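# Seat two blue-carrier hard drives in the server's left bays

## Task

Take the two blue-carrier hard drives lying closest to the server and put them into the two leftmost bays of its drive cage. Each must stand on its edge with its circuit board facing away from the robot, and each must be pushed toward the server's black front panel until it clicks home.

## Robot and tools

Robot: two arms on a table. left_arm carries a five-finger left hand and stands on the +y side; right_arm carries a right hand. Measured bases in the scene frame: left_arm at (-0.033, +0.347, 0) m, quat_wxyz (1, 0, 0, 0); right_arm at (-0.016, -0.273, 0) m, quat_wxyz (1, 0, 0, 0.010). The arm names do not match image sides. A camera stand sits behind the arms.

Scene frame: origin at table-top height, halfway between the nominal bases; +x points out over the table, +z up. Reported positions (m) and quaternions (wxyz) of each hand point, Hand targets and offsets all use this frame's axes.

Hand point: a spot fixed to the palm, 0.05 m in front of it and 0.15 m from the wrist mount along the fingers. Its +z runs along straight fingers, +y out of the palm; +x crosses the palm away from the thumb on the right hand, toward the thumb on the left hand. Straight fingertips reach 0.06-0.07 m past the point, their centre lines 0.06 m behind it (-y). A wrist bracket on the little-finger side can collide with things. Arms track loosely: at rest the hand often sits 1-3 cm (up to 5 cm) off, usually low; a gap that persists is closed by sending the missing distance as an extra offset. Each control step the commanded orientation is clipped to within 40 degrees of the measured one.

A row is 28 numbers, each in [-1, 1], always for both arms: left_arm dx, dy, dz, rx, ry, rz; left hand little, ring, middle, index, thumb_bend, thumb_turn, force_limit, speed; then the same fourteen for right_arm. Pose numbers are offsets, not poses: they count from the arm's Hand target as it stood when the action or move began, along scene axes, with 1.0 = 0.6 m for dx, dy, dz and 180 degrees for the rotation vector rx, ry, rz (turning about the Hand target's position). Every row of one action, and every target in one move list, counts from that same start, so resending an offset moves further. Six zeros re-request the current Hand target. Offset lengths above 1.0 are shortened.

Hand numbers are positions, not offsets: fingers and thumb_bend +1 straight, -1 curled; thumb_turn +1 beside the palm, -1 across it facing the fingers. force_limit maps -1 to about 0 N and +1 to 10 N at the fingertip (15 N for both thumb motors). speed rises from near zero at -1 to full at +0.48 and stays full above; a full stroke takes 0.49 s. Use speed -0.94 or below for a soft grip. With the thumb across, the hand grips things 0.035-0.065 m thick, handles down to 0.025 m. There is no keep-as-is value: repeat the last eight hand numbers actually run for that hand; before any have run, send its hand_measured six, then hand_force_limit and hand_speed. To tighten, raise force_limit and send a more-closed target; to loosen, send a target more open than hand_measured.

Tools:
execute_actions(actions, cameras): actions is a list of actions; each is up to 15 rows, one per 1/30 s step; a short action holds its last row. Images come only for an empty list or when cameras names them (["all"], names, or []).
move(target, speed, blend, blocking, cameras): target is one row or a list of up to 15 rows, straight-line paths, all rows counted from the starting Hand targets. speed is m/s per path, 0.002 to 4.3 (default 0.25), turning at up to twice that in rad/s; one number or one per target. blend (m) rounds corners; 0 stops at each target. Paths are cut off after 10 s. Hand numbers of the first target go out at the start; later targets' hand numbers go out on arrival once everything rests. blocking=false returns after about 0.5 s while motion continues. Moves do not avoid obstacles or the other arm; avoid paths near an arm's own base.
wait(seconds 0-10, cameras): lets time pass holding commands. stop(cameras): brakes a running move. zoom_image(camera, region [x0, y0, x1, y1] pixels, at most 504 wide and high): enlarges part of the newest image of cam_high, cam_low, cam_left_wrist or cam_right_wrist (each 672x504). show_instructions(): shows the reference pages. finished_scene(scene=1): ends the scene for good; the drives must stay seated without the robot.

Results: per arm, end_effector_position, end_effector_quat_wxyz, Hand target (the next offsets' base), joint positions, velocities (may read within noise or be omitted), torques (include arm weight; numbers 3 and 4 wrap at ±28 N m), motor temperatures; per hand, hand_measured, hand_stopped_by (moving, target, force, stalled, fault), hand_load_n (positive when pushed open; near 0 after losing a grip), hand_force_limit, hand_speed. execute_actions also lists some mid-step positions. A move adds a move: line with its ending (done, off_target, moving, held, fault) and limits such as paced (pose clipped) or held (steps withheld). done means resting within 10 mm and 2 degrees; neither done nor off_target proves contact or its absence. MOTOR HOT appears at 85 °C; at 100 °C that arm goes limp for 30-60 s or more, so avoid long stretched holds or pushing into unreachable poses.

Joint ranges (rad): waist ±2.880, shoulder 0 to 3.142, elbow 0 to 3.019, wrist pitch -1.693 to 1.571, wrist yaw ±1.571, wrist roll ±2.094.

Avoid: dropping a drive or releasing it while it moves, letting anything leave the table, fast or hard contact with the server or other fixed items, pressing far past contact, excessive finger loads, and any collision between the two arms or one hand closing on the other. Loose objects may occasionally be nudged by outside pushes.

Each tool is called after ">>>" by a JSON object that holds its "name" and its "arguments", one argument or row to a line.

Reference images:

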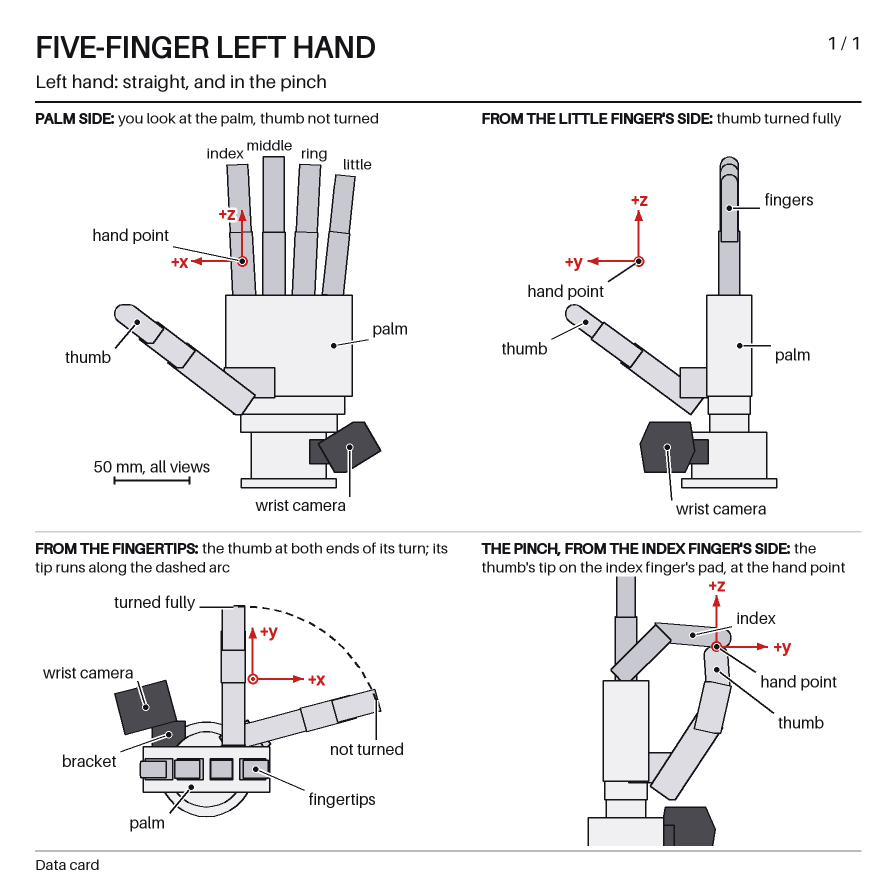

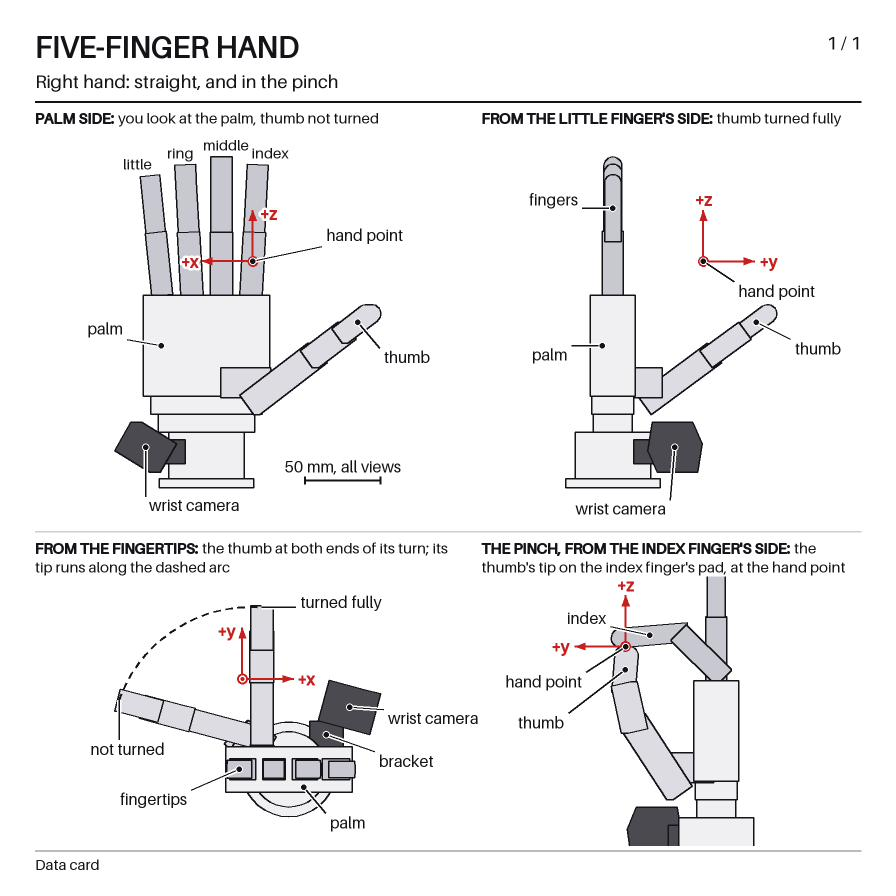

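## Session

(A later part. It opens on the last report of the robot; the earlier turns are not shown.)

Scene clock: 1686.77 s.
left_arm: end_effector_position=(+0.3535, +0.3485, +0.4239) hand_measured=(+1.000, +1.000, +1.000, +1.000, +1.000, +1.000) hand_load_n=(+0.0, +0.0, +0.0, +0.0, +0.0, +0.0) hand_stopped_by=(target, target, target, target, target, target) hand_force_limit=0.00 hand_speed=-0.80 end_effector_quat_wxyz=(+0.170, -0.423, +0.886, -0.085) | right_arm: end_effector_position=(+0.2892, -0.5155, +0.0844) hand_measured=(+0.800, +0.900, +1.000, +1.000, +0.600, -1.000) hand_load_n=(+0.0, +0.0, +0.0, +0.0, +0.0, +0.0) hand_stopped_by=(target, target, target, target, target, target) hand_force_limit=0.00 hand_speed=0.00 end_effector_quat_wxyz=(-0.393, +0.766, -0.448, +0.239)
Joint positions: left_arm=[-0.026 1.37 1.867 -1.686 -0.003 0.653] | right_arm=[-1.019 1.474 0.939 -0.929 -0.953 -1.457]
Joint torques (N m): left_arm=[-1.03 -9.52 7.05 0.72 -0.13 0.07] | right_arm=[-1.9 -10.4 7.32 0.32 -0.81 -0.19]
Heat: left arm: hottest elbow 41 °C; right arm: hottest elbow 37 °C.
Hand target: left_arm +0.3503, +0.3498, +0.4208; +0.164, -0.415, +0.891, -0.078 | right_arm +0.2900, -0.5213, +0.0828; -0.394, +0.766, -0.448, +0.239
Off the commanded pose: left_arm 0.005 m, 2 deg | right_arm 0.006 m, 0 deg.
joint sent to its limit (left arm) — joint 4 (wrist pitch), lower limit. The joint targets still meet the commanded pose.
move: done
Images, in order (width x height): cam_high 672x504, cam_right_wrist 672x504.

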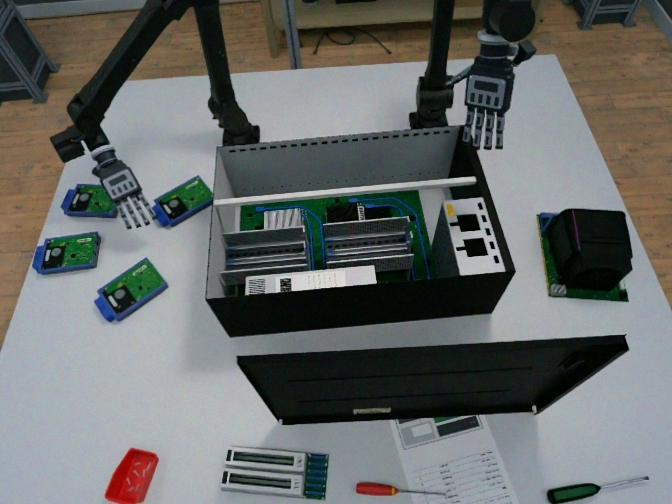

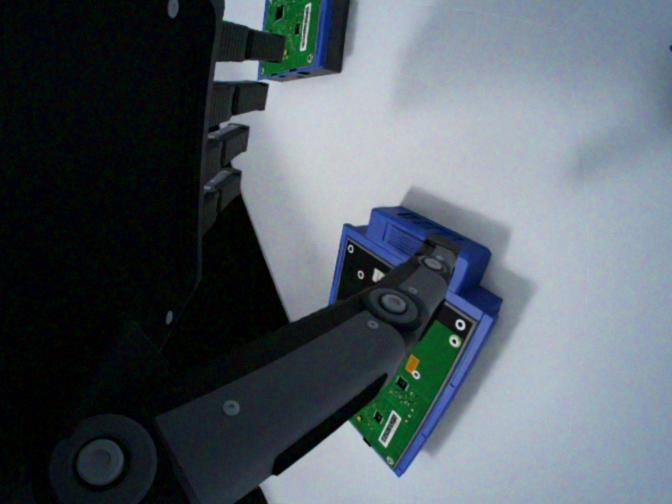

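>>> {"name": "move", "arguments": {
  "target": [
    [0, 0, 0, 0, 0, 0, 1, 1, 1, 1, 1, 1, 0, -0.8, -0.0058, 0.0272, -0.05, 0, 0, 0, 0.8, 0.9, 1, 1, 0.6, -1, 0, 0],
    [0, 0, 0, 0, 0, 0, 1, 1, 1, 1, 1, 1, 0, -0.8, -0.0058, 0.0272, -0.1033, 0, 0, 0, 0.8, 0.9, 1, 1, 0.6, -1, 0, 0.0]
  ],
  "cameras": ["cam_right_wrist"],
  "speed": 0.08
}}

>>> {"name": "zoom_image", "arguments": {
  "camera": "cam_right_wrist",
  "region": [200, 120, 500, 345]
}}

Scene clock: 1715.47 s.
left_arm: end_effector_position=(+0.3535, +0.3485, +0.4239) hand_measured=(+1.000, +1.000, +1.000, +1.000, +1.000, +1.000) hand_load_n=(+0.0, +0.0, -0.5, +0.0, +0.0, +0.0) hand_stopped_by=(target, target, target, target, target, target) hand_force_limit=0.00 hand_speed=-0.80 end_effector_quat_wxyz=(+0.170, -0.423, +0.886, -0.085) | right_arm: end_effector_position=(+0.2838, -0.5071, +0.0252) hand_measured=(+0.800, +0.900, +1.000, +1.000, +0.600, -1.000) hand_load_n=(+0.0, +0.0, +0.0, +0.0, +0.0, +0.0) hand_stopped_by=(target, target, target, target, target, target) hand_force_limit=0.00 hand_speed=0.00 end_effector_quat_wxyz=(-0.391, +0.768, -0.445, +0.244)
Joint positions: left_arm=[-0.026 1.37 1.867 -1.686 -0.003 0.653] | right_arm=[-1.019 1.545 0.83 -0.736 -0.953 -1.457]
Joint torques (N m): left_arm=[-1.03 -9.52 7.06 0.73 -0.14 0.08] | right_arm=[-0.56 -10.75 5.56 1.13 -0.73 0.09]
Heat: left arm: hottest elbow 41 °C; right arm: hottest elbow 36 °C.
Hand target: left_arm +0.3503, +0.3498, +0.4208; +0.164, -0.415, +0.891, -0.078 | right_arm +0.2864, -0.5049, +0.0207; -0.394, +0.766, -0.448, +0.239
Off the commanded pose: left_arm 0.005 m, 2 deg | right_arm 0.006 m, 1 deg.
joint sent to its limit (left arm) — joint 4 (wrist pitch), lower limit. The joint targets still meet the commanded pose.
move: done
Images, in order (width x height): cam_right_wrist 672x504.

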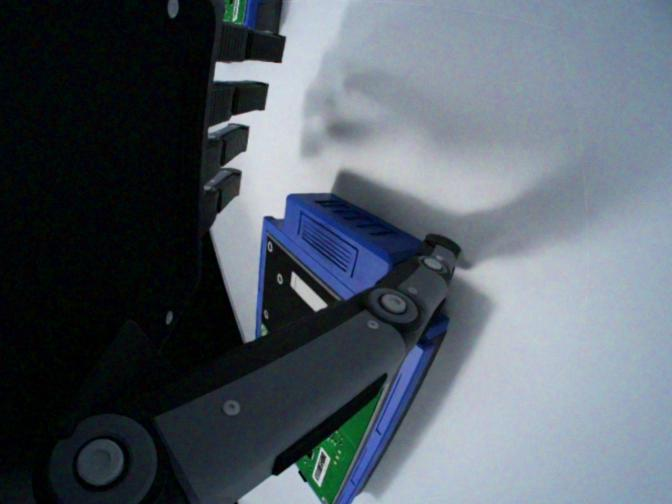

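Scaled by 1.680 from the camera's 672x504 image, which has a finer 960x720 frame.

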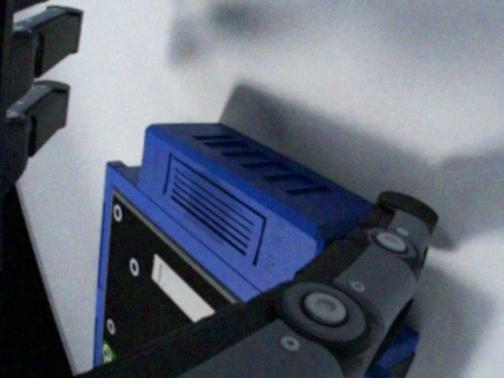

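>>> {"name": "move", "arguments": {
  "target": [
    [0, 0, 0, 0, 0, 0, 1, 1, 1, 1, 1, 1, 0, -0.8, -0.0035, 0.009, 0.02, 0, 0, 0, 0.8, 0.9, 1, 1, 0.6, -1, 0, 0],
    [0, 0, 0, 0, 0, 0, 1, 1, 1, 1, 1, 1, 0, -0.8, -0.0035, 0.009, -0.01, 0, 0, 0, 0.8, 0.9, 1, 1, 0.6, -1, 0, 0.0]
  ],
  "cameras": ["cam_right_wrist"],
  "speed": 0.08
}}

>>> {"name": "zoom_image", "arguments": {
  "camera": "cam_right_wrist",
  "region": [200, 120, 500, 345]
}}

Scene clock: 1736.50 s.
left_arm: end_effector_position=(+0.3535, +0.3485, +0.4239) hand_measured=(+1.000, +1.000, +1.000, +1.000, +1.000, +1.000) hand_load_n=(+0.0, +0.0, +0.0, +0.0, +0.0, +0.0) hand_stopped_by=(target, target, target, target, target, target) hand_force_limit=0.00 hand_speed=-0.80 end_effector_quat_wxyz=(+0.170, -0.423, +0.886, -0.085) | right_arm: end_effector_position=(+0.2822, -0.5036, +0.0217) hand_measured=(+0.800, +0.900, +1.000, +1.000, +0.600, -1.000) hand_load_n=(+0.0, +0.0, +0.0, +0.0, +0.5, +0.0) hand_stopped_by=(target, target, target, target, target, target) hand_force_limit=0.00 hand_speed=0.00 end_effector_quat_wxyz=(-0.389, +0.768, -0.445, +0.247)
Joint positions: left_arm=[-0.026 1.37 1.867 -1.686 -0.003 0.653] | right_arm=[-1.018 1.539 0.81 -0.711 -0.953 -1.452]
Joint torques (N m): left_arm=[-1.08 -9.58 7.06 0.7 -0.14 0.07] | right_arm=[-0.38 -10.11 5.34 1.18 -0.72 0.08]
Heat: left arm: hottest elbow 41 °C; right arm: hottest elbow 36 °C.
Hand target: left_arm +0.3503, +0.3498, +0.4208; +0.164, -0.415, +0.891, -0.078 | right_arm +0.2843, -0.4997, +0.0146; -0.394, +0.766, -0.448, +0.239
Off the commanded pose: left_arm 0.005 m, 2 deg | right_arm 0.008 m, 1 deg.
joint sent to its limit (left arm) — joint 4 (wrist pitch), lower limit. The joint targets still meet the commanded pose.
move: done
Images, in order (width x height): cam_right_wrist 672x504.

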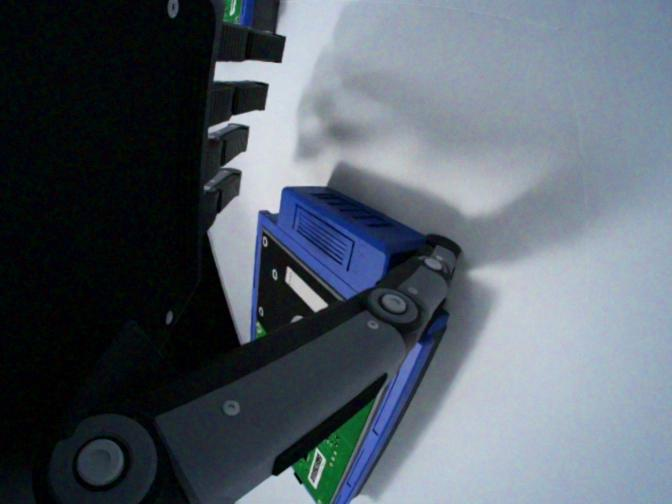

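Scaled by 1.680 from the camera's 672x504 image, which has a finer 960x720 frame.

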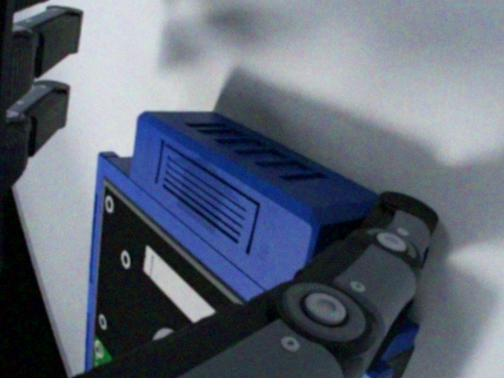

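>>> {"name": "move", "arguments": {
  "target": [
    [0, 0, 0, 0, 0, 0, 1, 1, 1, 1, 1, 1, 0, -0.8, 0, 0, 0, 0, 0, 0, 0.8, 0.9, 1, 0.3, 0.6, -1, 0.9, -0.6],
    [0, 0, 0, 0, 0, 0, 1, 1, 1, 1, 1, 1, 0, -0.8, 0.0, 0.0, 0.1, 0, 0, 0, 0.8, 0.9, 1, 0.3, 0.6, -1, 0.9, -0.6]
  ],
  "cameras": ["cam_right_wrist", "cam_high"],
  "speed": 0.06
}}

>>> {"name": "zoom_image", "arguments": {
  "camera": "cam_right_wrist",
  "region": [200, 120, 560, 390]
}}

Scene clock: 1751.53 s.
left_arm: end_effector_position=(+0.3535, +0.3485, +0.4239) hand_measured=(+1.000, +1.000, +1.000, +1.000, +1.000, +1.000) hand_load_n=(+0.0, +0.0, +0.0, +0.0, +0.0, +0.0) hand_stopped_by=(target, target, target, target, target, target) hand_force_limit=0.00 hand_speed=-0.80 end_effector_quat_wxyz=(+0.170, -0.423, +0.886, -0.085) | right_arm: end_effector_position=(+0.2701, -0.4849, +0.0513) hand_measured=(+0.800, +0.900, +1.000, +0.454, +0.604, -1.000) hand_load_n=(+0.0, +0.0, +0.0, +10.5, +14.5, -2.0) hand_stopped_by=(target, target, target, force, target, target) hand_force_limit=0.90 hand_speed=-0.60 end_effector_quat_wxyz=(-0.402, +0.761, -0.461, +0.216)
Joint positions: left_arm=[-0.026 1.37 1.867 -1.686 -0.003 0.653] | right_arm=[-1.015 1.47 0.83 -0.872 -0.946 -1.448]
Joint torques (N m): left_arm=[-1.14 -9.41 7.05 0.69 -0.14 0.07] | right_arm=[-0.62 -13.27 9.21 0.14 -1.04 0.05]
Heat: left arm: hottest elbow 41 °C; right arm: hottest elbow 35 °C.
Hand target: left_arm +0.3503, +0.3498, +0.4208; +0.164, -0.415, +0.891, -0.078 | right_arm +0.2843, -0.4997, +0.0747; -0.394, +0.766, -0.448, +0.239
Off the commanded pose: left_arm 0.005 m, 2 deg | right_arm 0.031 m, 3 deg.
joint sent to its limit (left arm) — joint 4 (wrist pitch), lower limit. The joint targets still meet the commanded pose.
move: off_target (right_arm)
Images, in order (width x height): cam_high 672x504, cam_right_wrist 672x504.

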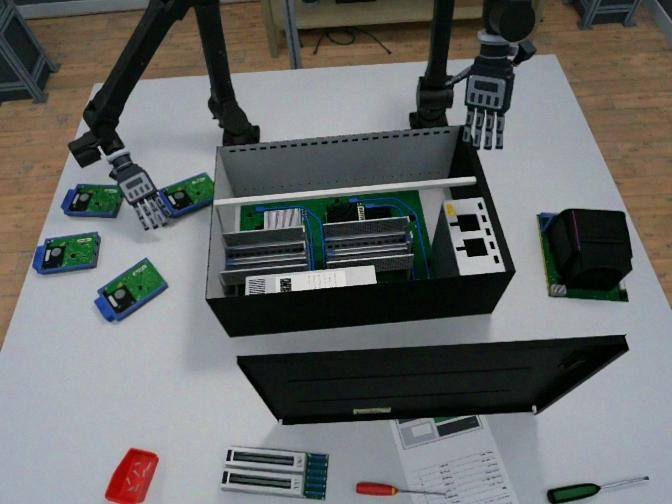

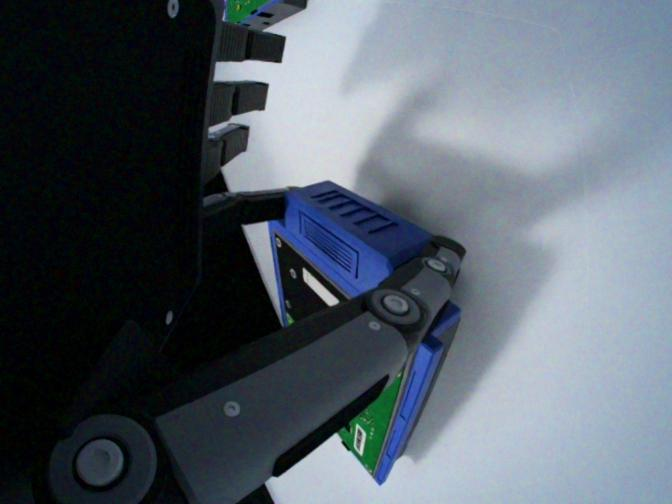

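Scaled by 1.400 from the camera's 672x504 image, which has a finer 960x720 frame.

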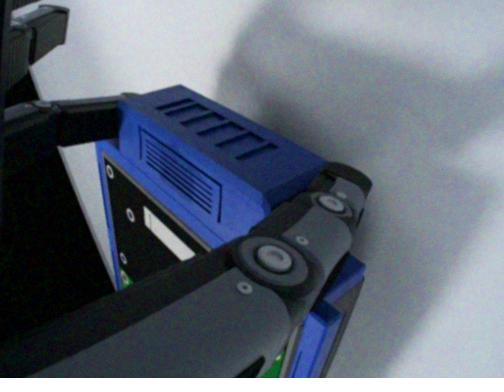

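>>> {"name": "move", "arguments": {
  "target": [0, 0, 0, 0, 0, 0, 1, 1, 1, 1, 1, 1, 0, -0.8, 0.01, -0.015, 0.12, 0, 0, 0, 0.8, 0.9, 1, 0.3, 0.6, -1, 0.9, -0.6],
  "cameras": ["cam_right_wrist", "cam_high"],
  "speed": 0.06
}}

>>> {"name": "zoom_image", "arguments": {
  "camera": "cam_high",
  "region": [60, 120, 240, 255]
}}

Scene clock: 1766.53 s.
left_arm: end_effector_position=(+0.3535, +0.3485, +0.4239) hand_measured=(+1.000, +1.000, +1.000, +1.000, +1.000, +1.000) hand_load_n=(+0.0, +0.0, +0.0, +0.0, +0.0, +0.0) hand_stopped_by=(target, target, target, target, target, target) hand_force_limit=0.00 hand_speed=-0.80 end_effector_quat_wxyz=(+0.170, -0.423, +0.886, -0.085) | right_arm: end_effector_position=(+0.2774, -0.4962, +0.1201) hand_measured=(+0.800, +0.900, +1.000, +0.454, +0.604, -1.000) hand_load_n=(+0.0, +0.0, +0.0, +9.0, +12.0, -1.5) hand_stopped_by=(target, target, target, force, target, target) hand_force_limit=0.90 hand_speed=-0.60 end_effector_quat_wxyz=(-0.403, +0.761, -0.462, +0.214)
Joint positions: left_arm=[-0.026 1.37 1.867 -1.686 -0.003 0.653] | right_arm=[-1.015 1.403 0.97 -1.084 -0.946 -1.448]
Joint torques (N m): left_arm=[-1.03 -9.52 7.05 0.77 -0.14 0.08] | right_arm=[-0.67 -13.16 10.35 0.17 -1.04 0.05]
Heat: left arm: hottest elbow 41 °C; right arm: hottest elbow 36 °C.
Hand target: left_arm +0.3503, +0.3498, +0.4208; +0.164, -0.415, +0.891, -0.078 | right_arm +0.2903, -0.5087, +0.1468; -0.394, +0.766, -0.448, +0.239
Off the commanded pose: left_arm 0.005 m, 2 deg | right_arm 0.032 m, 3 deg.
joint sent to its limit (left arm) — joint 4 (wrist pitch), lower limit. The joint targets still meet the commanded pose.
move: off_target (right_arm)
Images, in order (width x height): cam_high 672x504, cam_right_wrist 672x504.

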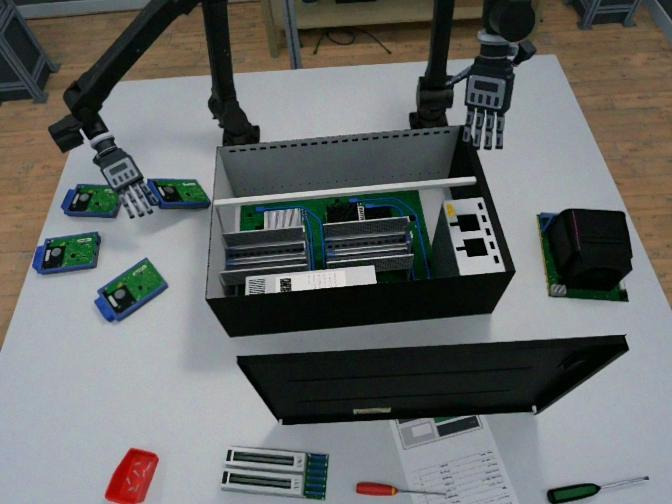

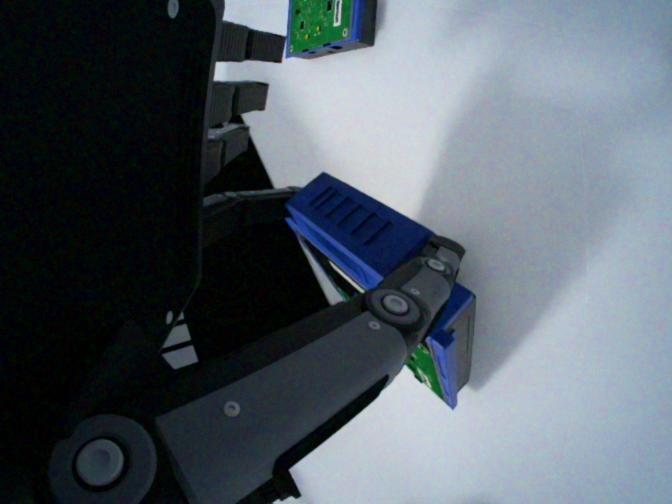

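Scaled by 2.800 from the camera's 672x504 image, which has a finer 960x720 frame.

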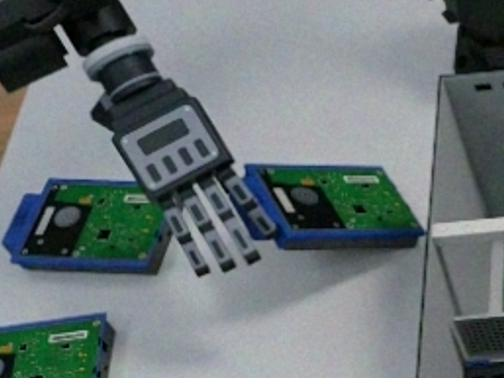

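>>> {"name": "move", "arguments": {
  "target": [0, 0, 0, 0, 0, 0, 1, 1, 1, 1, 1, 1, 0, -0.8, 0.01, -0.035, 0.1, 0, 0, 0, 0.8, 0.9, 1, 0.3, 0.6, -1, 0.9, -0.6],
  "cameras": ["cam_right_wrist", "cam_high"],
  "speed": 0.06
}}

>>> {"name": "zoom_image", "arguments": {
  "camera": "cam_high",
  "region": [60, 120, 240, 255]
}}

Scene clock: 1781.10 s.
left_arm: end_effector_position=(+0.3535, +0.3485, +0.4239) hand_measured=(+1.000, +1.000, +1.000, +1.000, +1.000, +1.000) hand_load_n=(+0.0, +0.0, +0.0, +0.0, +0.0, +0.0) hand_stopped_by=(target, target, target, target, target, target) hand_force_limit=0.00 hand_speed=-0.80 end_effector_quat_wxyz=(+0.170, -0.423, +0.886, -0.085) | right_arm: end_effector_position=(+0.2922, -0.5179, +0.1910) hand_measured=(+0.800, +0.900, +1.000, +0.454, +0.600, -1.000) hand_load_n=(-0.5, +0.0, +0.0, +0.5, +0.0, +0.0) hand_stopped_by=(target, target, target, force, target, target) hand_force_limit=0.90 hand_speed=-0.60 end_effector_quat_wxyz=(-0.403, +0.761, -0.457, +0.220)
Joint positions: left_arm=[-0.026 1.37 1.867 -1.686 -0.003 0.653] | right_arm=[-1.016 1.401 1.163 -1.27 -0.953 -1.453]
Joint torques (N m): left_arm=[-1.14 -9.52 7.04 0.75 -0.13 0.07] | right_arm=[-2.02 -12.28 9.83 0.28 -0.77 -0.2]
Heat: left arm: hottest elbow 41 °C; right arm: hottest elbow 38 °C.
Hand target: left_arm +0.3503, +0.3498, +0.4208; +0.164, -0.415, +0.891, -0.078 | right_arm +0.2963, -0.5297, +0.2066; -0.394, +0.766, -0.448, +0.239
Off the commanded pose: left_arm 0.005 m, 2 deg | right_arm 0.020 m, 3 deg.
joint sent to its limit (left arm) — joint 4 (wrist pitch), lower limit. The joint targets still meet the commanded pose.
move: off_target (right_arm)
Images, in order (width x height): cam_high 672x504, cam_right_wrist 672x504.

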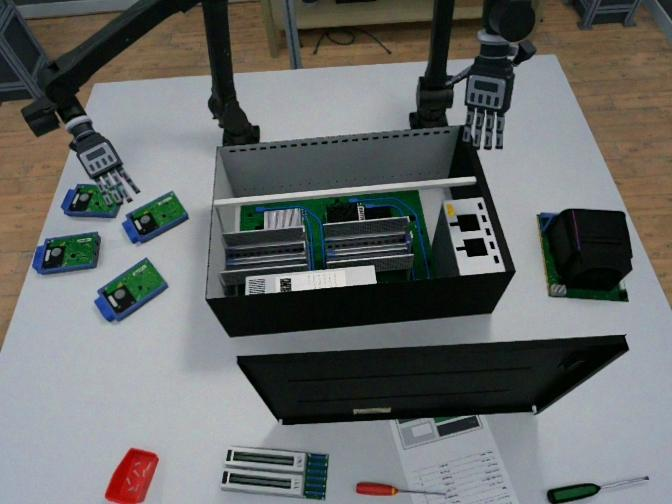

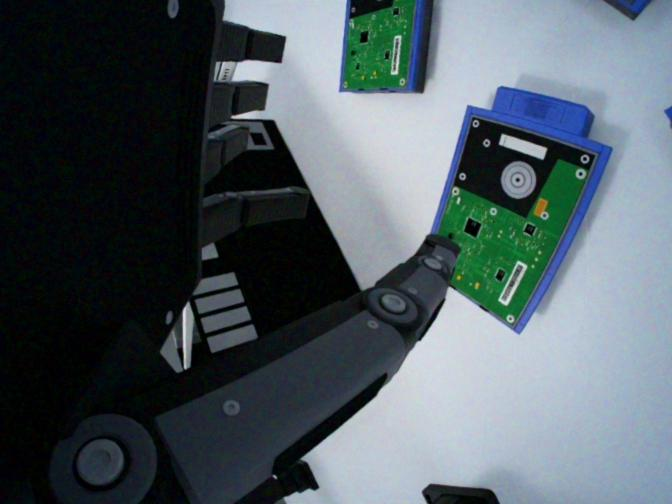

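Scaled by 2.800 from the camera's 672x504 image, which has a finer 960x720 frame.

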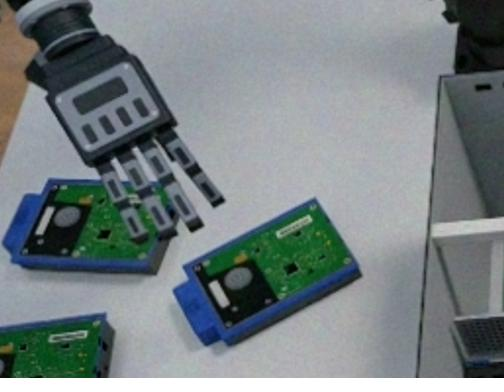

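>>> {"name": "move", "arguments": {
  "target": [0, 0, 0, 0, 0, 0, 1, 1, 1, 1, 1, 1, 0, -0.8, 0.0745, -0.0755, -0.19, 0, 0, 0, 0.8, 0.9, 1, 1, 0.6, -1, 0.0, 0.0],
  "cameras": ["cam_right_wrist"],
  "speed": 0.15
}}

>>> {"name": "zoom_image", "arguments": {
  "camera": "cam_right_wrist",
  "region": [200, 120, 560, 390]
}}

Scene clock: 1850.40 s.
left_arm: end_effector_position=(+0.3535, +0.3485, +0.4239) hand_measured=(+1.000, +1.000, +1.000, +1.000, +1.000, +1.000) hand_load_n=(+0.0, -0.5, +0.0, +0.0, -0.5, +0.0) hand_stopped_by=(target, target, target, target, target, target) hand_force_limit=0.00 hand_speed=-0.80 end_effector_quat_wxyz=(+0.170, -0.423, +0.886, -0.085) | right_arm: end_effector_position=(+0.3362, -0.5743, +0.0958) hand_measured=(+0.800, +0.900, +1.000, +1.000, +0.600, -1.000) hand_load_n=(+0.0, +0.0, +0.0, +0.0, +0.0, +0.0) hand_stopped_by=(target, target, target, target, target, target) hand_force_limit=0.00 hand_speed=0.00 end_effector_quat_wxyz=(-0.393, +0.767, -0.447, +0.241)
Joint positions: left_arm=[-0.026 1.37 1.867 -1.686 -0.003 0.653] | right_arm=[-1.003 1.634 1.162 -0.965 -0.953 -1.431]
Joint torques (N m): left_arm=[-1.08 -9.52 7.1 0.72 -0.13 0.07] | right_arm=[-0.56 -14.04 7.01 1.18 -0.65 0.1]
Heat: left arm: hottest elbow 41 °C; right arm: hottest elbow 38 °C.
Hand target: left_arm +0.3503, +0.3498, +0.4208; +0.164, -0.415, +0.891, -0.078 | right_arm +0.3410, -0.5749, +0.0926; -0.394, +0.766, -0.448, +0.239
Off the commanded pose: left_arm 0.005 m, 2 deg | right_arm 0.006 m, 0 deg.
joint sent to its limit (left arm) — joint 4 (wrist pitch), lower limit. The joint targets still meet the commanded pose.
move: done
Images, in order (width x height): cam_right_wrist 672x504.

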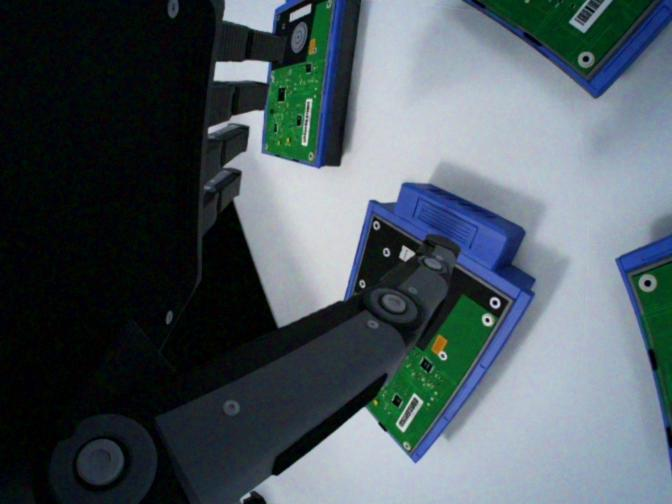

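Scaled by 1.400 from the camera's 672x504 image, which has a finer 960x720 frame.

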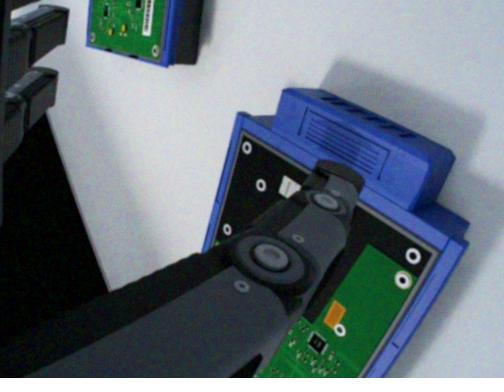

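>>> {"name": "move", "arguments": {
  "target": [
    [0, 0, 0, 0, 0, 0, 1, 1, 1, 1, 1, 1, 0, -0.8, -0.0055, -0.035, -0.03, 0, 0, -0.0278, 0.8, 0.9, 1, 1, 0.6, -1, 0.0, 0.0],
    [0, 0, 0, 0, 0, 0, 1, 1, 1, 1, 1, 1, 0, -0.8, -0.0035, -0.005, -0.09, 0, 0, -0.0278, 0.8, 0.9, 1, 1, 0.6, -1, 0.0, 0.0]
  ],
  "cameras": ["cam_right_wrist"],
  "speed": 0.1
}}

>>> {"name": "zoom_image", "arguments": {
  "camera": "cam_right_wrist",
  "region": [200, 120, 500, 345]
}}

Scene clock: 1878.90 s.
left_arm: end_effector_position=(+0.3535, +0.3485, +0.4239) hand_measured=(+1.000, +1.000, +1.000, +1.000, +1.000, +1.000) hand_load_n=(+0.0, +0.0, +0.0, +0.0, +0.0, +0.0) hand_stopped_by=(target, target, target, target, target, target) hand_force_limit=0.00 hand_speed=-0.80 end_effector_quat_wxyz=(+0.170, -0.423, +0.886, -0.085) | right_arm: end_effector_position=(+0.3362, -0.5799, +0.0458) hand_measured=(+0.800, +0.900, +1.000, +1.000, +0.600, -1.000) hand_load_n=(+0.0, +0.0, +0.0, +0.0, +0.0, +0.0) hand_stopped_by=(target, target, target, target, target, target) hand_force_limit=0.00 hand_speed=0.00 end_effector_quat_wxyz=(-0.381, +0.747, -0.477, +0.262)
Joint positions: left_arm=[-0.026 1.37 1.867 -1.686 -0.003 0.653] | right_arm=[-1.013 1.669 1.049 -0.702 -0.939 -1.301]
Joint torques (N m): left_arm=[-0.97 -9.52 7.06 0.72 -0.13 0.07] | right_arm=[-0.62 -13.74 6.11 1.44 -0.6 0.07]
Heat: left arm: hottest elbow 41 °C; right arm: hottest elbow 37 °C.
Hand target: left_arm +0.3503, +0.3498, +0.4208; +0.164, -0.415, +0.891, -0.078 | right_arm +0.3389, -0.5780, +0.0386; -0.383, +0.746, -0.481, +0.256
Off the commanded pose: left_arm 0.005 m, 2 deg | right_arm 0.008 m, 1 deg.
joint sent to its limit (left arm) — joint 4 (wrist pitch), lower limit. The joint targets still meet the commanded pose.
move: done
Images, in order (width x height): cam_right_wrist 672x504.

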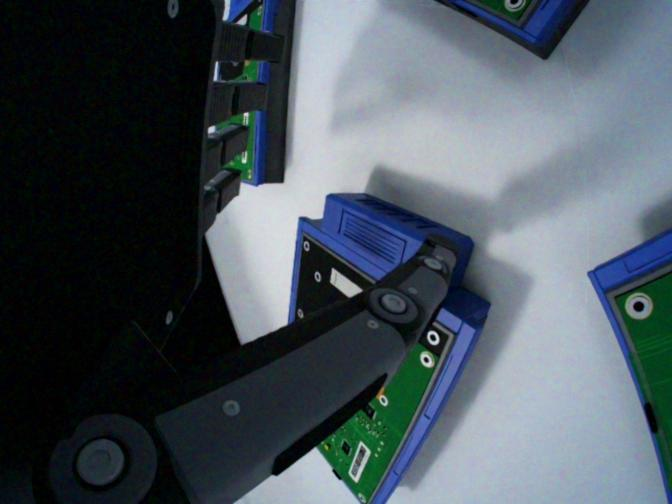

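Scaled by 1.680 from the camera's 672x504 image, which has a finer 960x720 frame.

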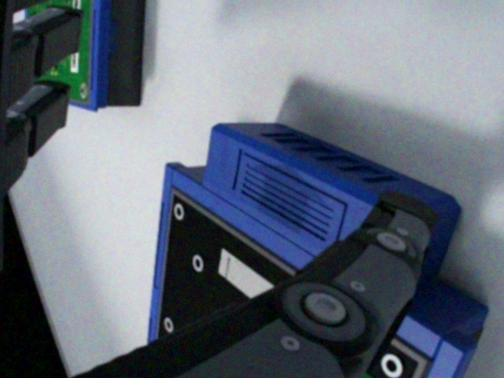

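>>> {"name": "move", "arguments": {
  "target": [
    [0, 0, 0, 0, 0, 0, 1, 1, 1, 1, 1, 1, 0, -0.8, -0.005, 0.0, -0.034, 0, 0, 0, 0.8, 0.9, 1, 1, 0.6, -1, 0.0, 0.0]
  ],
  "cameras": ["cam_right_wrist"],
  "speed": 0.1
}}

>>> {"name": "zoom_image", "arguments": {
  "camera": "cam_right_wrist",
  "region": [200, 120, 500, 345]
}}

Scene clock: 1906.00 s.
left_arm: end_effector_position=(+0.3535, +0.3485, +0.4239) hand_measured=(+1.000, +1.000, +1.000, +1.000, +1.000, +1.000) hand_load_n=(+0.0, +0.0, +0.0, +0.0, +0.0, +0.0) hand_stopped_by=(target, target, target, target, target, target) hand_force_limit=0.00 hand_speed=-0.80 end_effector_quat_wxyz=(+0.170, -0.423, +0.886, -0.085) | right_arm: end_effector_position=(+0.3345, -0.5768, +0.0250) hand_measured=(+0.800, +0.900, +1.000, +1.000, +0.600, -1.000) hand_load_n=(+0.0, +0.0, +0.0, +0.0, +0.5, +0.0) hand_stopped_by=(target, target, target, target, target, target) hand_force_limit=0.00 hand_speed=0.00 end_effector_quat_wxyz=(-0.384, +0.745, -0.482, +0.257)
Joint positions: left_arm=[-0.026 1.37 1.867 -1.686 -0.003 0.653] | right_arm=[-1.013 1.702 1.025 -0.654 -0.939 -1.293]
Joint torques (N m): left_arm=[-1.03 -9.52 7.06 0.72 -0.14 0.07] | right_arm=[-1.03 -13.92 5.96 1.39 -0.65 -0.1]
Heat: left arm: hottest elbow 41 °C; right arm: hottest elbow 37 °C.
Hand target: left_arm +0.3503, +0.3498, +0.4208; +0.164, -0.415, +0.891, -0.078 | right_arm +0.3360, -0.5780, +0.0184; -0.383, +0.746, -0.481, +0.256
Off the commanded pose: left_arm 0.005 m, 2 deg | right_arm 0.007 m, 0 deg.
joint sent to its limit (left arm) — joint 4 (wrist pitch), lower limit. The joint targets still meet the commanded pose.
move: done
Images, in order (width x height): cam_right_wrist 672x504.

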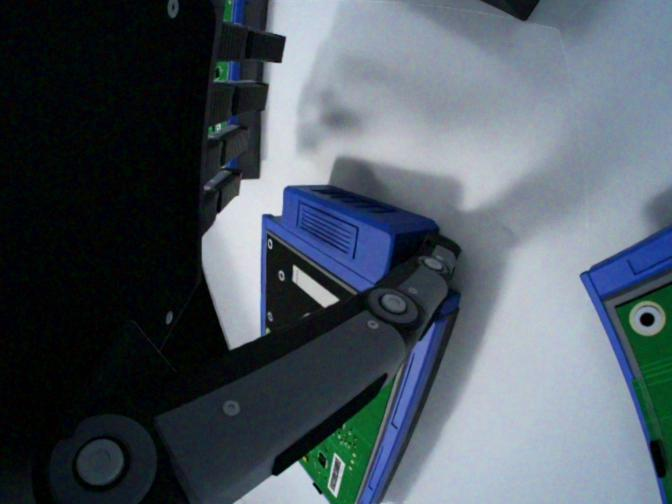

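Scaled by 1.680 from the camera's 672x504 image, which has a finer 960x720 frame.

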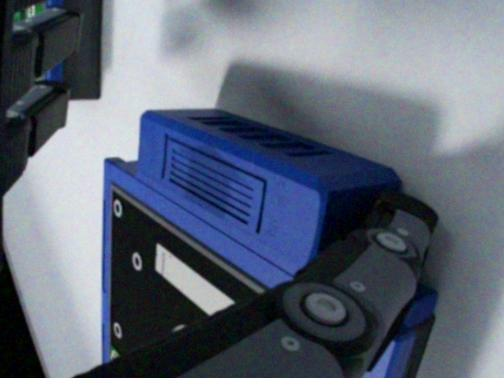

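>>> {"name": "move", "arguments": {
  "target": [
    [0, 0, 0, 0, 0, 0, 1, 1, 1, 1, 1, 1, 0, -0.8, 0, 0, 0, 0, 0, 0, 0.8, 0.9, 1, 0.3, 0.6, -1, 1.0, -0.6],
    [0, 0, 0, 0, 0, 0, 1, 1, 1, 1, 1, 1, 0, -0.8, -0.003, 0.005, 0.1, 0, 0, 0, 0.8, 0.9, 1, 0.3, 0.6, -1, 1.0, -0.6],
    [0, 0, 0, 0, 0, 0, 1, 1, 1, 1, 1, 1, 0, -0.8, -0.0105, 0.0235, 0.206, 0, 0, 0, 0.8, 0.9, 1, 0.3, 0.6, -1, 1.0, -0.6]
  ],
  "cameras": ["cam_right_wrist", "cam_high"],
  "speed": 0.05
}}

>>> {"name": "zoom_image", "arguments": {
  "camera": "cam_high",
  "region": [60, 120, 240, 255]
}}

Scene clock: 1936.77 s.
left_arm: end_effector_position=(+0.3535, +0.3485, +0.4239) hand_measured=(+1.000, +1.000, +1.000, +1.000, +1.000, +1.000) hand_load_n=(+0.0, +0.0, +0.0, +0.0, +0.0, +0.0) hand_stopped_by=(target, target, target, target, target, target) hand_force_limit=0.00 hand_speed=-0.80 end_effector_quat_wxyz=(+0.170, -0.423, +0.886, -0.085) | right_arm: end_effector_position=(+0.3156, -0.5506, +0.1107) hand_measured=(+0.800, +0.900, +1.000, +0.456, +0.604, -1.000) hand_load_n=(+0.0, +0.0, +0.0, +8.5, +11.0, -1.0) hand_stopped_by=(target, target, target, force, target, target) hand_force_limit=1.00 hand_speed=-0.60 end_effector_quat_wxyz=(-0.392, +0.741, -0.496, +0.229)
Joint positions: left_arm=[-0.026 1.37 1.867 -1.686 -0.003 0.653] | right_arm=[-1.013 1.535 1.085 -0.951 -0.931 -1.299]
Joint torques (N m): left_arm=[-0.91 -9.58 7.05 0.72 -0.14 0.06] | right_arm=[-0.62 -16.15 10.54 0.46 -0.97 0.08]
Heat: left arm: hottest elbow 41 °C; right arm: hottest elbow 37 °C.
Hand target: left_arm +0.3503, +0.3498, +0.4208; +0.164, -0.415, +0.891, -0.078 | right_arm +0.3296, -0.5639, +0.1419; -0.383, +0.746, -0.481, +0.256
Off the commanded pose: left_arm 0.005 m, 2 deg | right_arm 0.037 m, 4 deg.
joint sent to its limit (left arm) — joint 4 (wrist pitch), lower limit. The joint targets still meet the commanded pose.
move: off_target (right_arm)
Images, in order (width x height): cam_high 672x504, cam_right_wrist 672x504.

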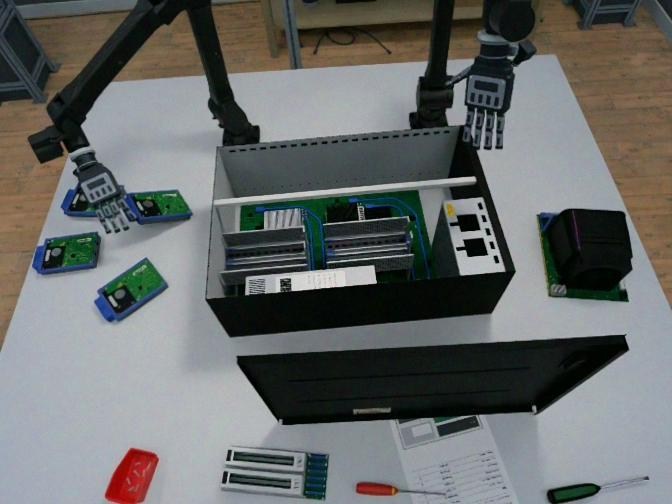

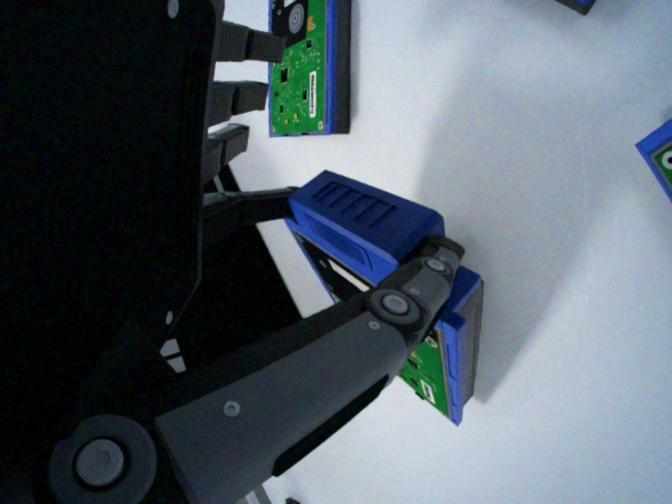

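Scaled by 2.800 from the camera's 672x504 image, which has a finer 960x720 frame.

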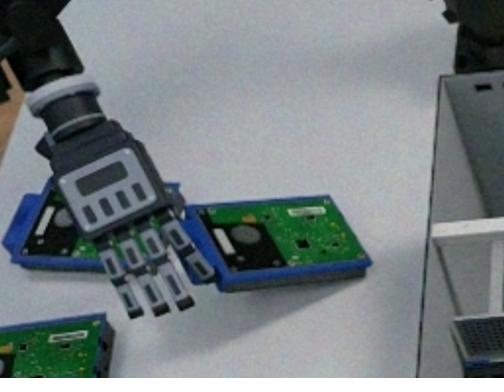

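>>> {"name": "move", "arguments": {
  "target": [
    [0, 0, 0, 0, 0, 0, 1, 1, 1, 1, 1, 1, 0, -0.8, 0, 0, 0, 0, 0, 0, 0.8, 0.9, 1, 0.25, 0.6, -1, 1.0, -0.7],
    [0, 0, 0, 0, 0, 0, 1, 1, 1, 1, 1, 1, 0, -0.8, -0.059, 0.088, 0.062, 0, 0, 0, 0.8, 0.9, 1, 0.25, 0.6, -1, 1.0, -0.7]
  ],
  "cameras": ["cam_right_wrist", "cam_high"],
  "speed": 0.05
}}

>>> {"name": "zoom_image", "arguments": {
  "camera": "cam_high",
  "region": [60, 120, 240, 255]
}}

Scene clock: 1978.63 s.
left_arm: end_effector_position=(+0.3535, +0.3485, +0.4239) hand_measured=(+1.000, +1.000, +1.000, +1.000, +1.000, +1.000) hand_load_n=(+0.0, +0.0, +0.0, +0.0, +0.0, +0.0) hand_stopped_by=(target, target, target, target, target, target) hand_force_limit=0.00 hand_speed=-0.80 end_effector_quat_wxyz=(+0.170, -0.423, +0.886, -0.085) | right_arm: end_effector_position=(+0.2911, -0.5128, +0.1633) hand_measured=(+0.800, +0.900, +1.000, +0.434, +0.604, -1.000) hand_load_n=(+0.0, +0.0, +0.0, +12.5, +16.0, -1.0) hand_stopped_by=(target, target, target, force, target, target) hand_force_limit=1.00 hand_speed=-0.70 end_effector_quat_wxyz=(-0.385, +0.745, -0.487, +0.244)
Joint positions: left_arm=[-0.026 1.37 1.867 -1.686 -0.003 0.653] | right_arm=[-1.012 1.343 1.031 -1.051 -0.931 -1.299]
Joint torques (N m): left_arm=[-1.14 -9.52 7.06 0.73 -0.13 0.07] | right_arm=[-0.73 -13.27 8.01 0.55 -0.97 0.06]
Heat: left arm: hottest elbow 41 °C; right arm: hottest elbow 38 °C.
Hand target: left_arm +0.3503, +0.3498, +0.4208; +0.164, -0.415, +0.891, -0.078 | right_arm +0.2943, -0.5112, +0.1791; -0.383, +0.746, -0.481, +0.256
Off the commanded pose: left_arm 0.005 m, 2 deg | right_arm 0.016 m, 2 deg.
joint sent to its limit (left arm) — joint 4 (wrist pitch), lower limit. The joint targets still meet the commanded pose.
move: off_target (right_arm)
Images, in order (width x height): cam_high 672x504, cam_right_wrist 672x504.

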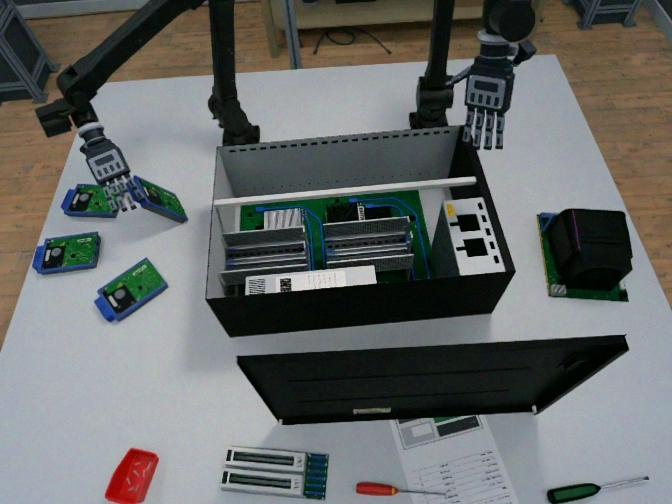

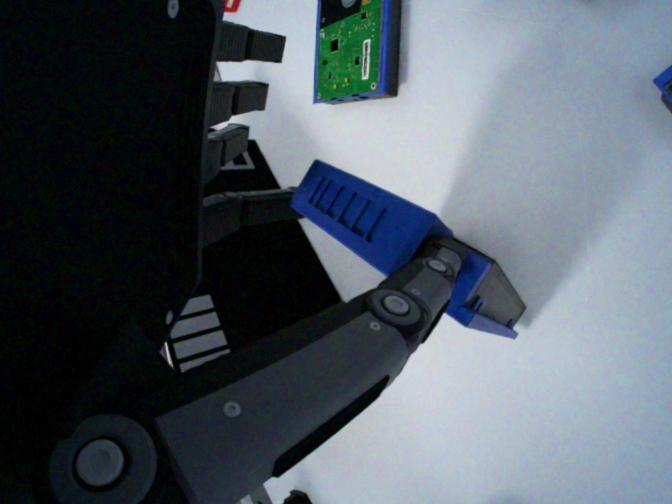

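Scaled by 2.800 from the camera's 672x504 image, which has a finer 960x720 frame.

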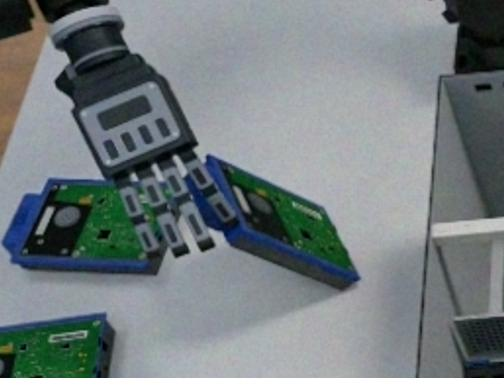

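>>> {"name": "move", "arguments": {
  "target": [
    [0, 0, 0, 0, 0, 0, 1, 1, 1, 1, 1, 1, 0, -0.8, -0.033, 0.05, 0.004, 0, 0, 0, 0.8, 0.9, 1, 0.25, 0.6, -1, 1.0, -0.7]
  ],
  "cameras": ["cam_right_wrist", "cam_high"],
  "speed": 0.05
}}

>>> {"name": "zoom_image", "arguments": {
  "camera": "cam_high",
  "region": [60, 120, 240, 255]
}}

Scene clock: 2019.90 s.
left_arm: end_effector_position=(+0.3535, +0.3485, +0.4239) hand_measured=(+1.000, +1.000, +1.000, +1.000, +1.000, +1.000) hand_load_n=(+0.0, +0.0, +0.0, +0.0, +0.0, +0.0) hand_stopped_by=(target, target, target, target, target, target) hand_force_limit=0.00 hand_speed=-0.80 end_effector_quat_wxyz=(+0.170, -0.423, +0.886, -0.085) | right_arm: end_effector_position=(+0.2731, -0.4853, +0.1726) hand_measured=(+0.800, +0.900, +1.000, +0.434, +0.604, -1.000) hand_load_n=(+0.0, +0.0, +0.0, +13.0, +14.5, -1.5) hand_stopped_by=(target, target, target, force, target, target) hand_force_limit=1.00 hand_speed=-0.70 end_effector_quat_wxyz=(-0.381, +0.746, -0.484, +0.252)
Joint positions: left_arm=[-0.026 1.37 1.867 -1.686 -0.003 0.653] | right_arm=[-1.012 1.235 0.96 -1.069 -0.931 -1.299]
Joint torques (N m): left_arm=[-1.03 -9.47 7.08 0.7 -0.14 0.07] | right_arm=[-0.67 -10.7 7.51 0.47 -0.96 0.07]
Heat: left arm: hottest elbow 41 °C; right arm: hottest elbow 39 °C.
Hand target: left_arm +0.3503, +0.3498, +0.4208; +0.164, -0.415, +0.891, -0.078 | right_arm +0.2744, -0.4811, +0.1814; -0.383, +0.746, -0.481, +0.256
Off the commanded pose: left_arm 0.005 m, 2 deg | right_arm 0.010 m, 1 deg.
joint sent to its limit (left arm) — joint 4 (wrist pitch), lower limit. The joint targets still meet the commanded pose.
move: done
Images, in order (width x height): cam_high 672x504, cam_right_wrist 672x504.

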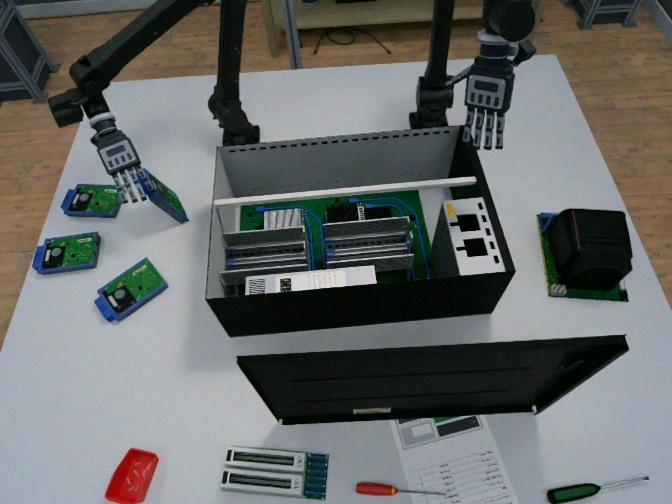

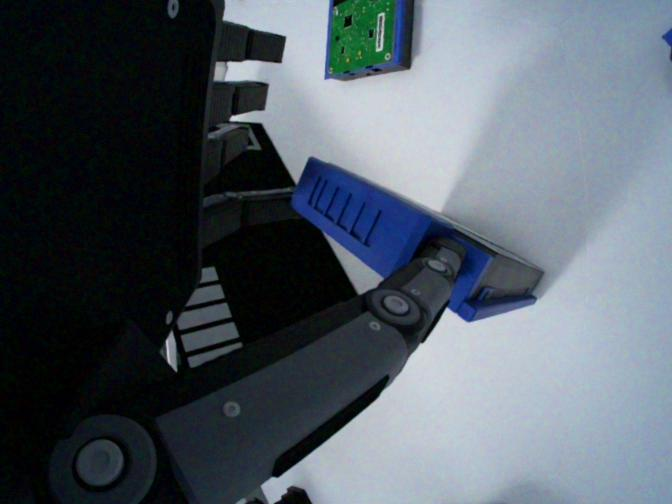

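Scaled by 2.800 from the camera's 672x504 image, which has a finer 960x720 frame.

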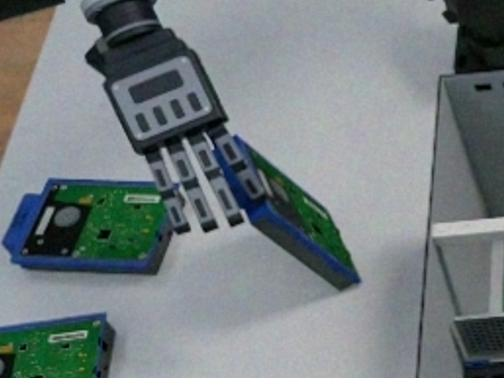

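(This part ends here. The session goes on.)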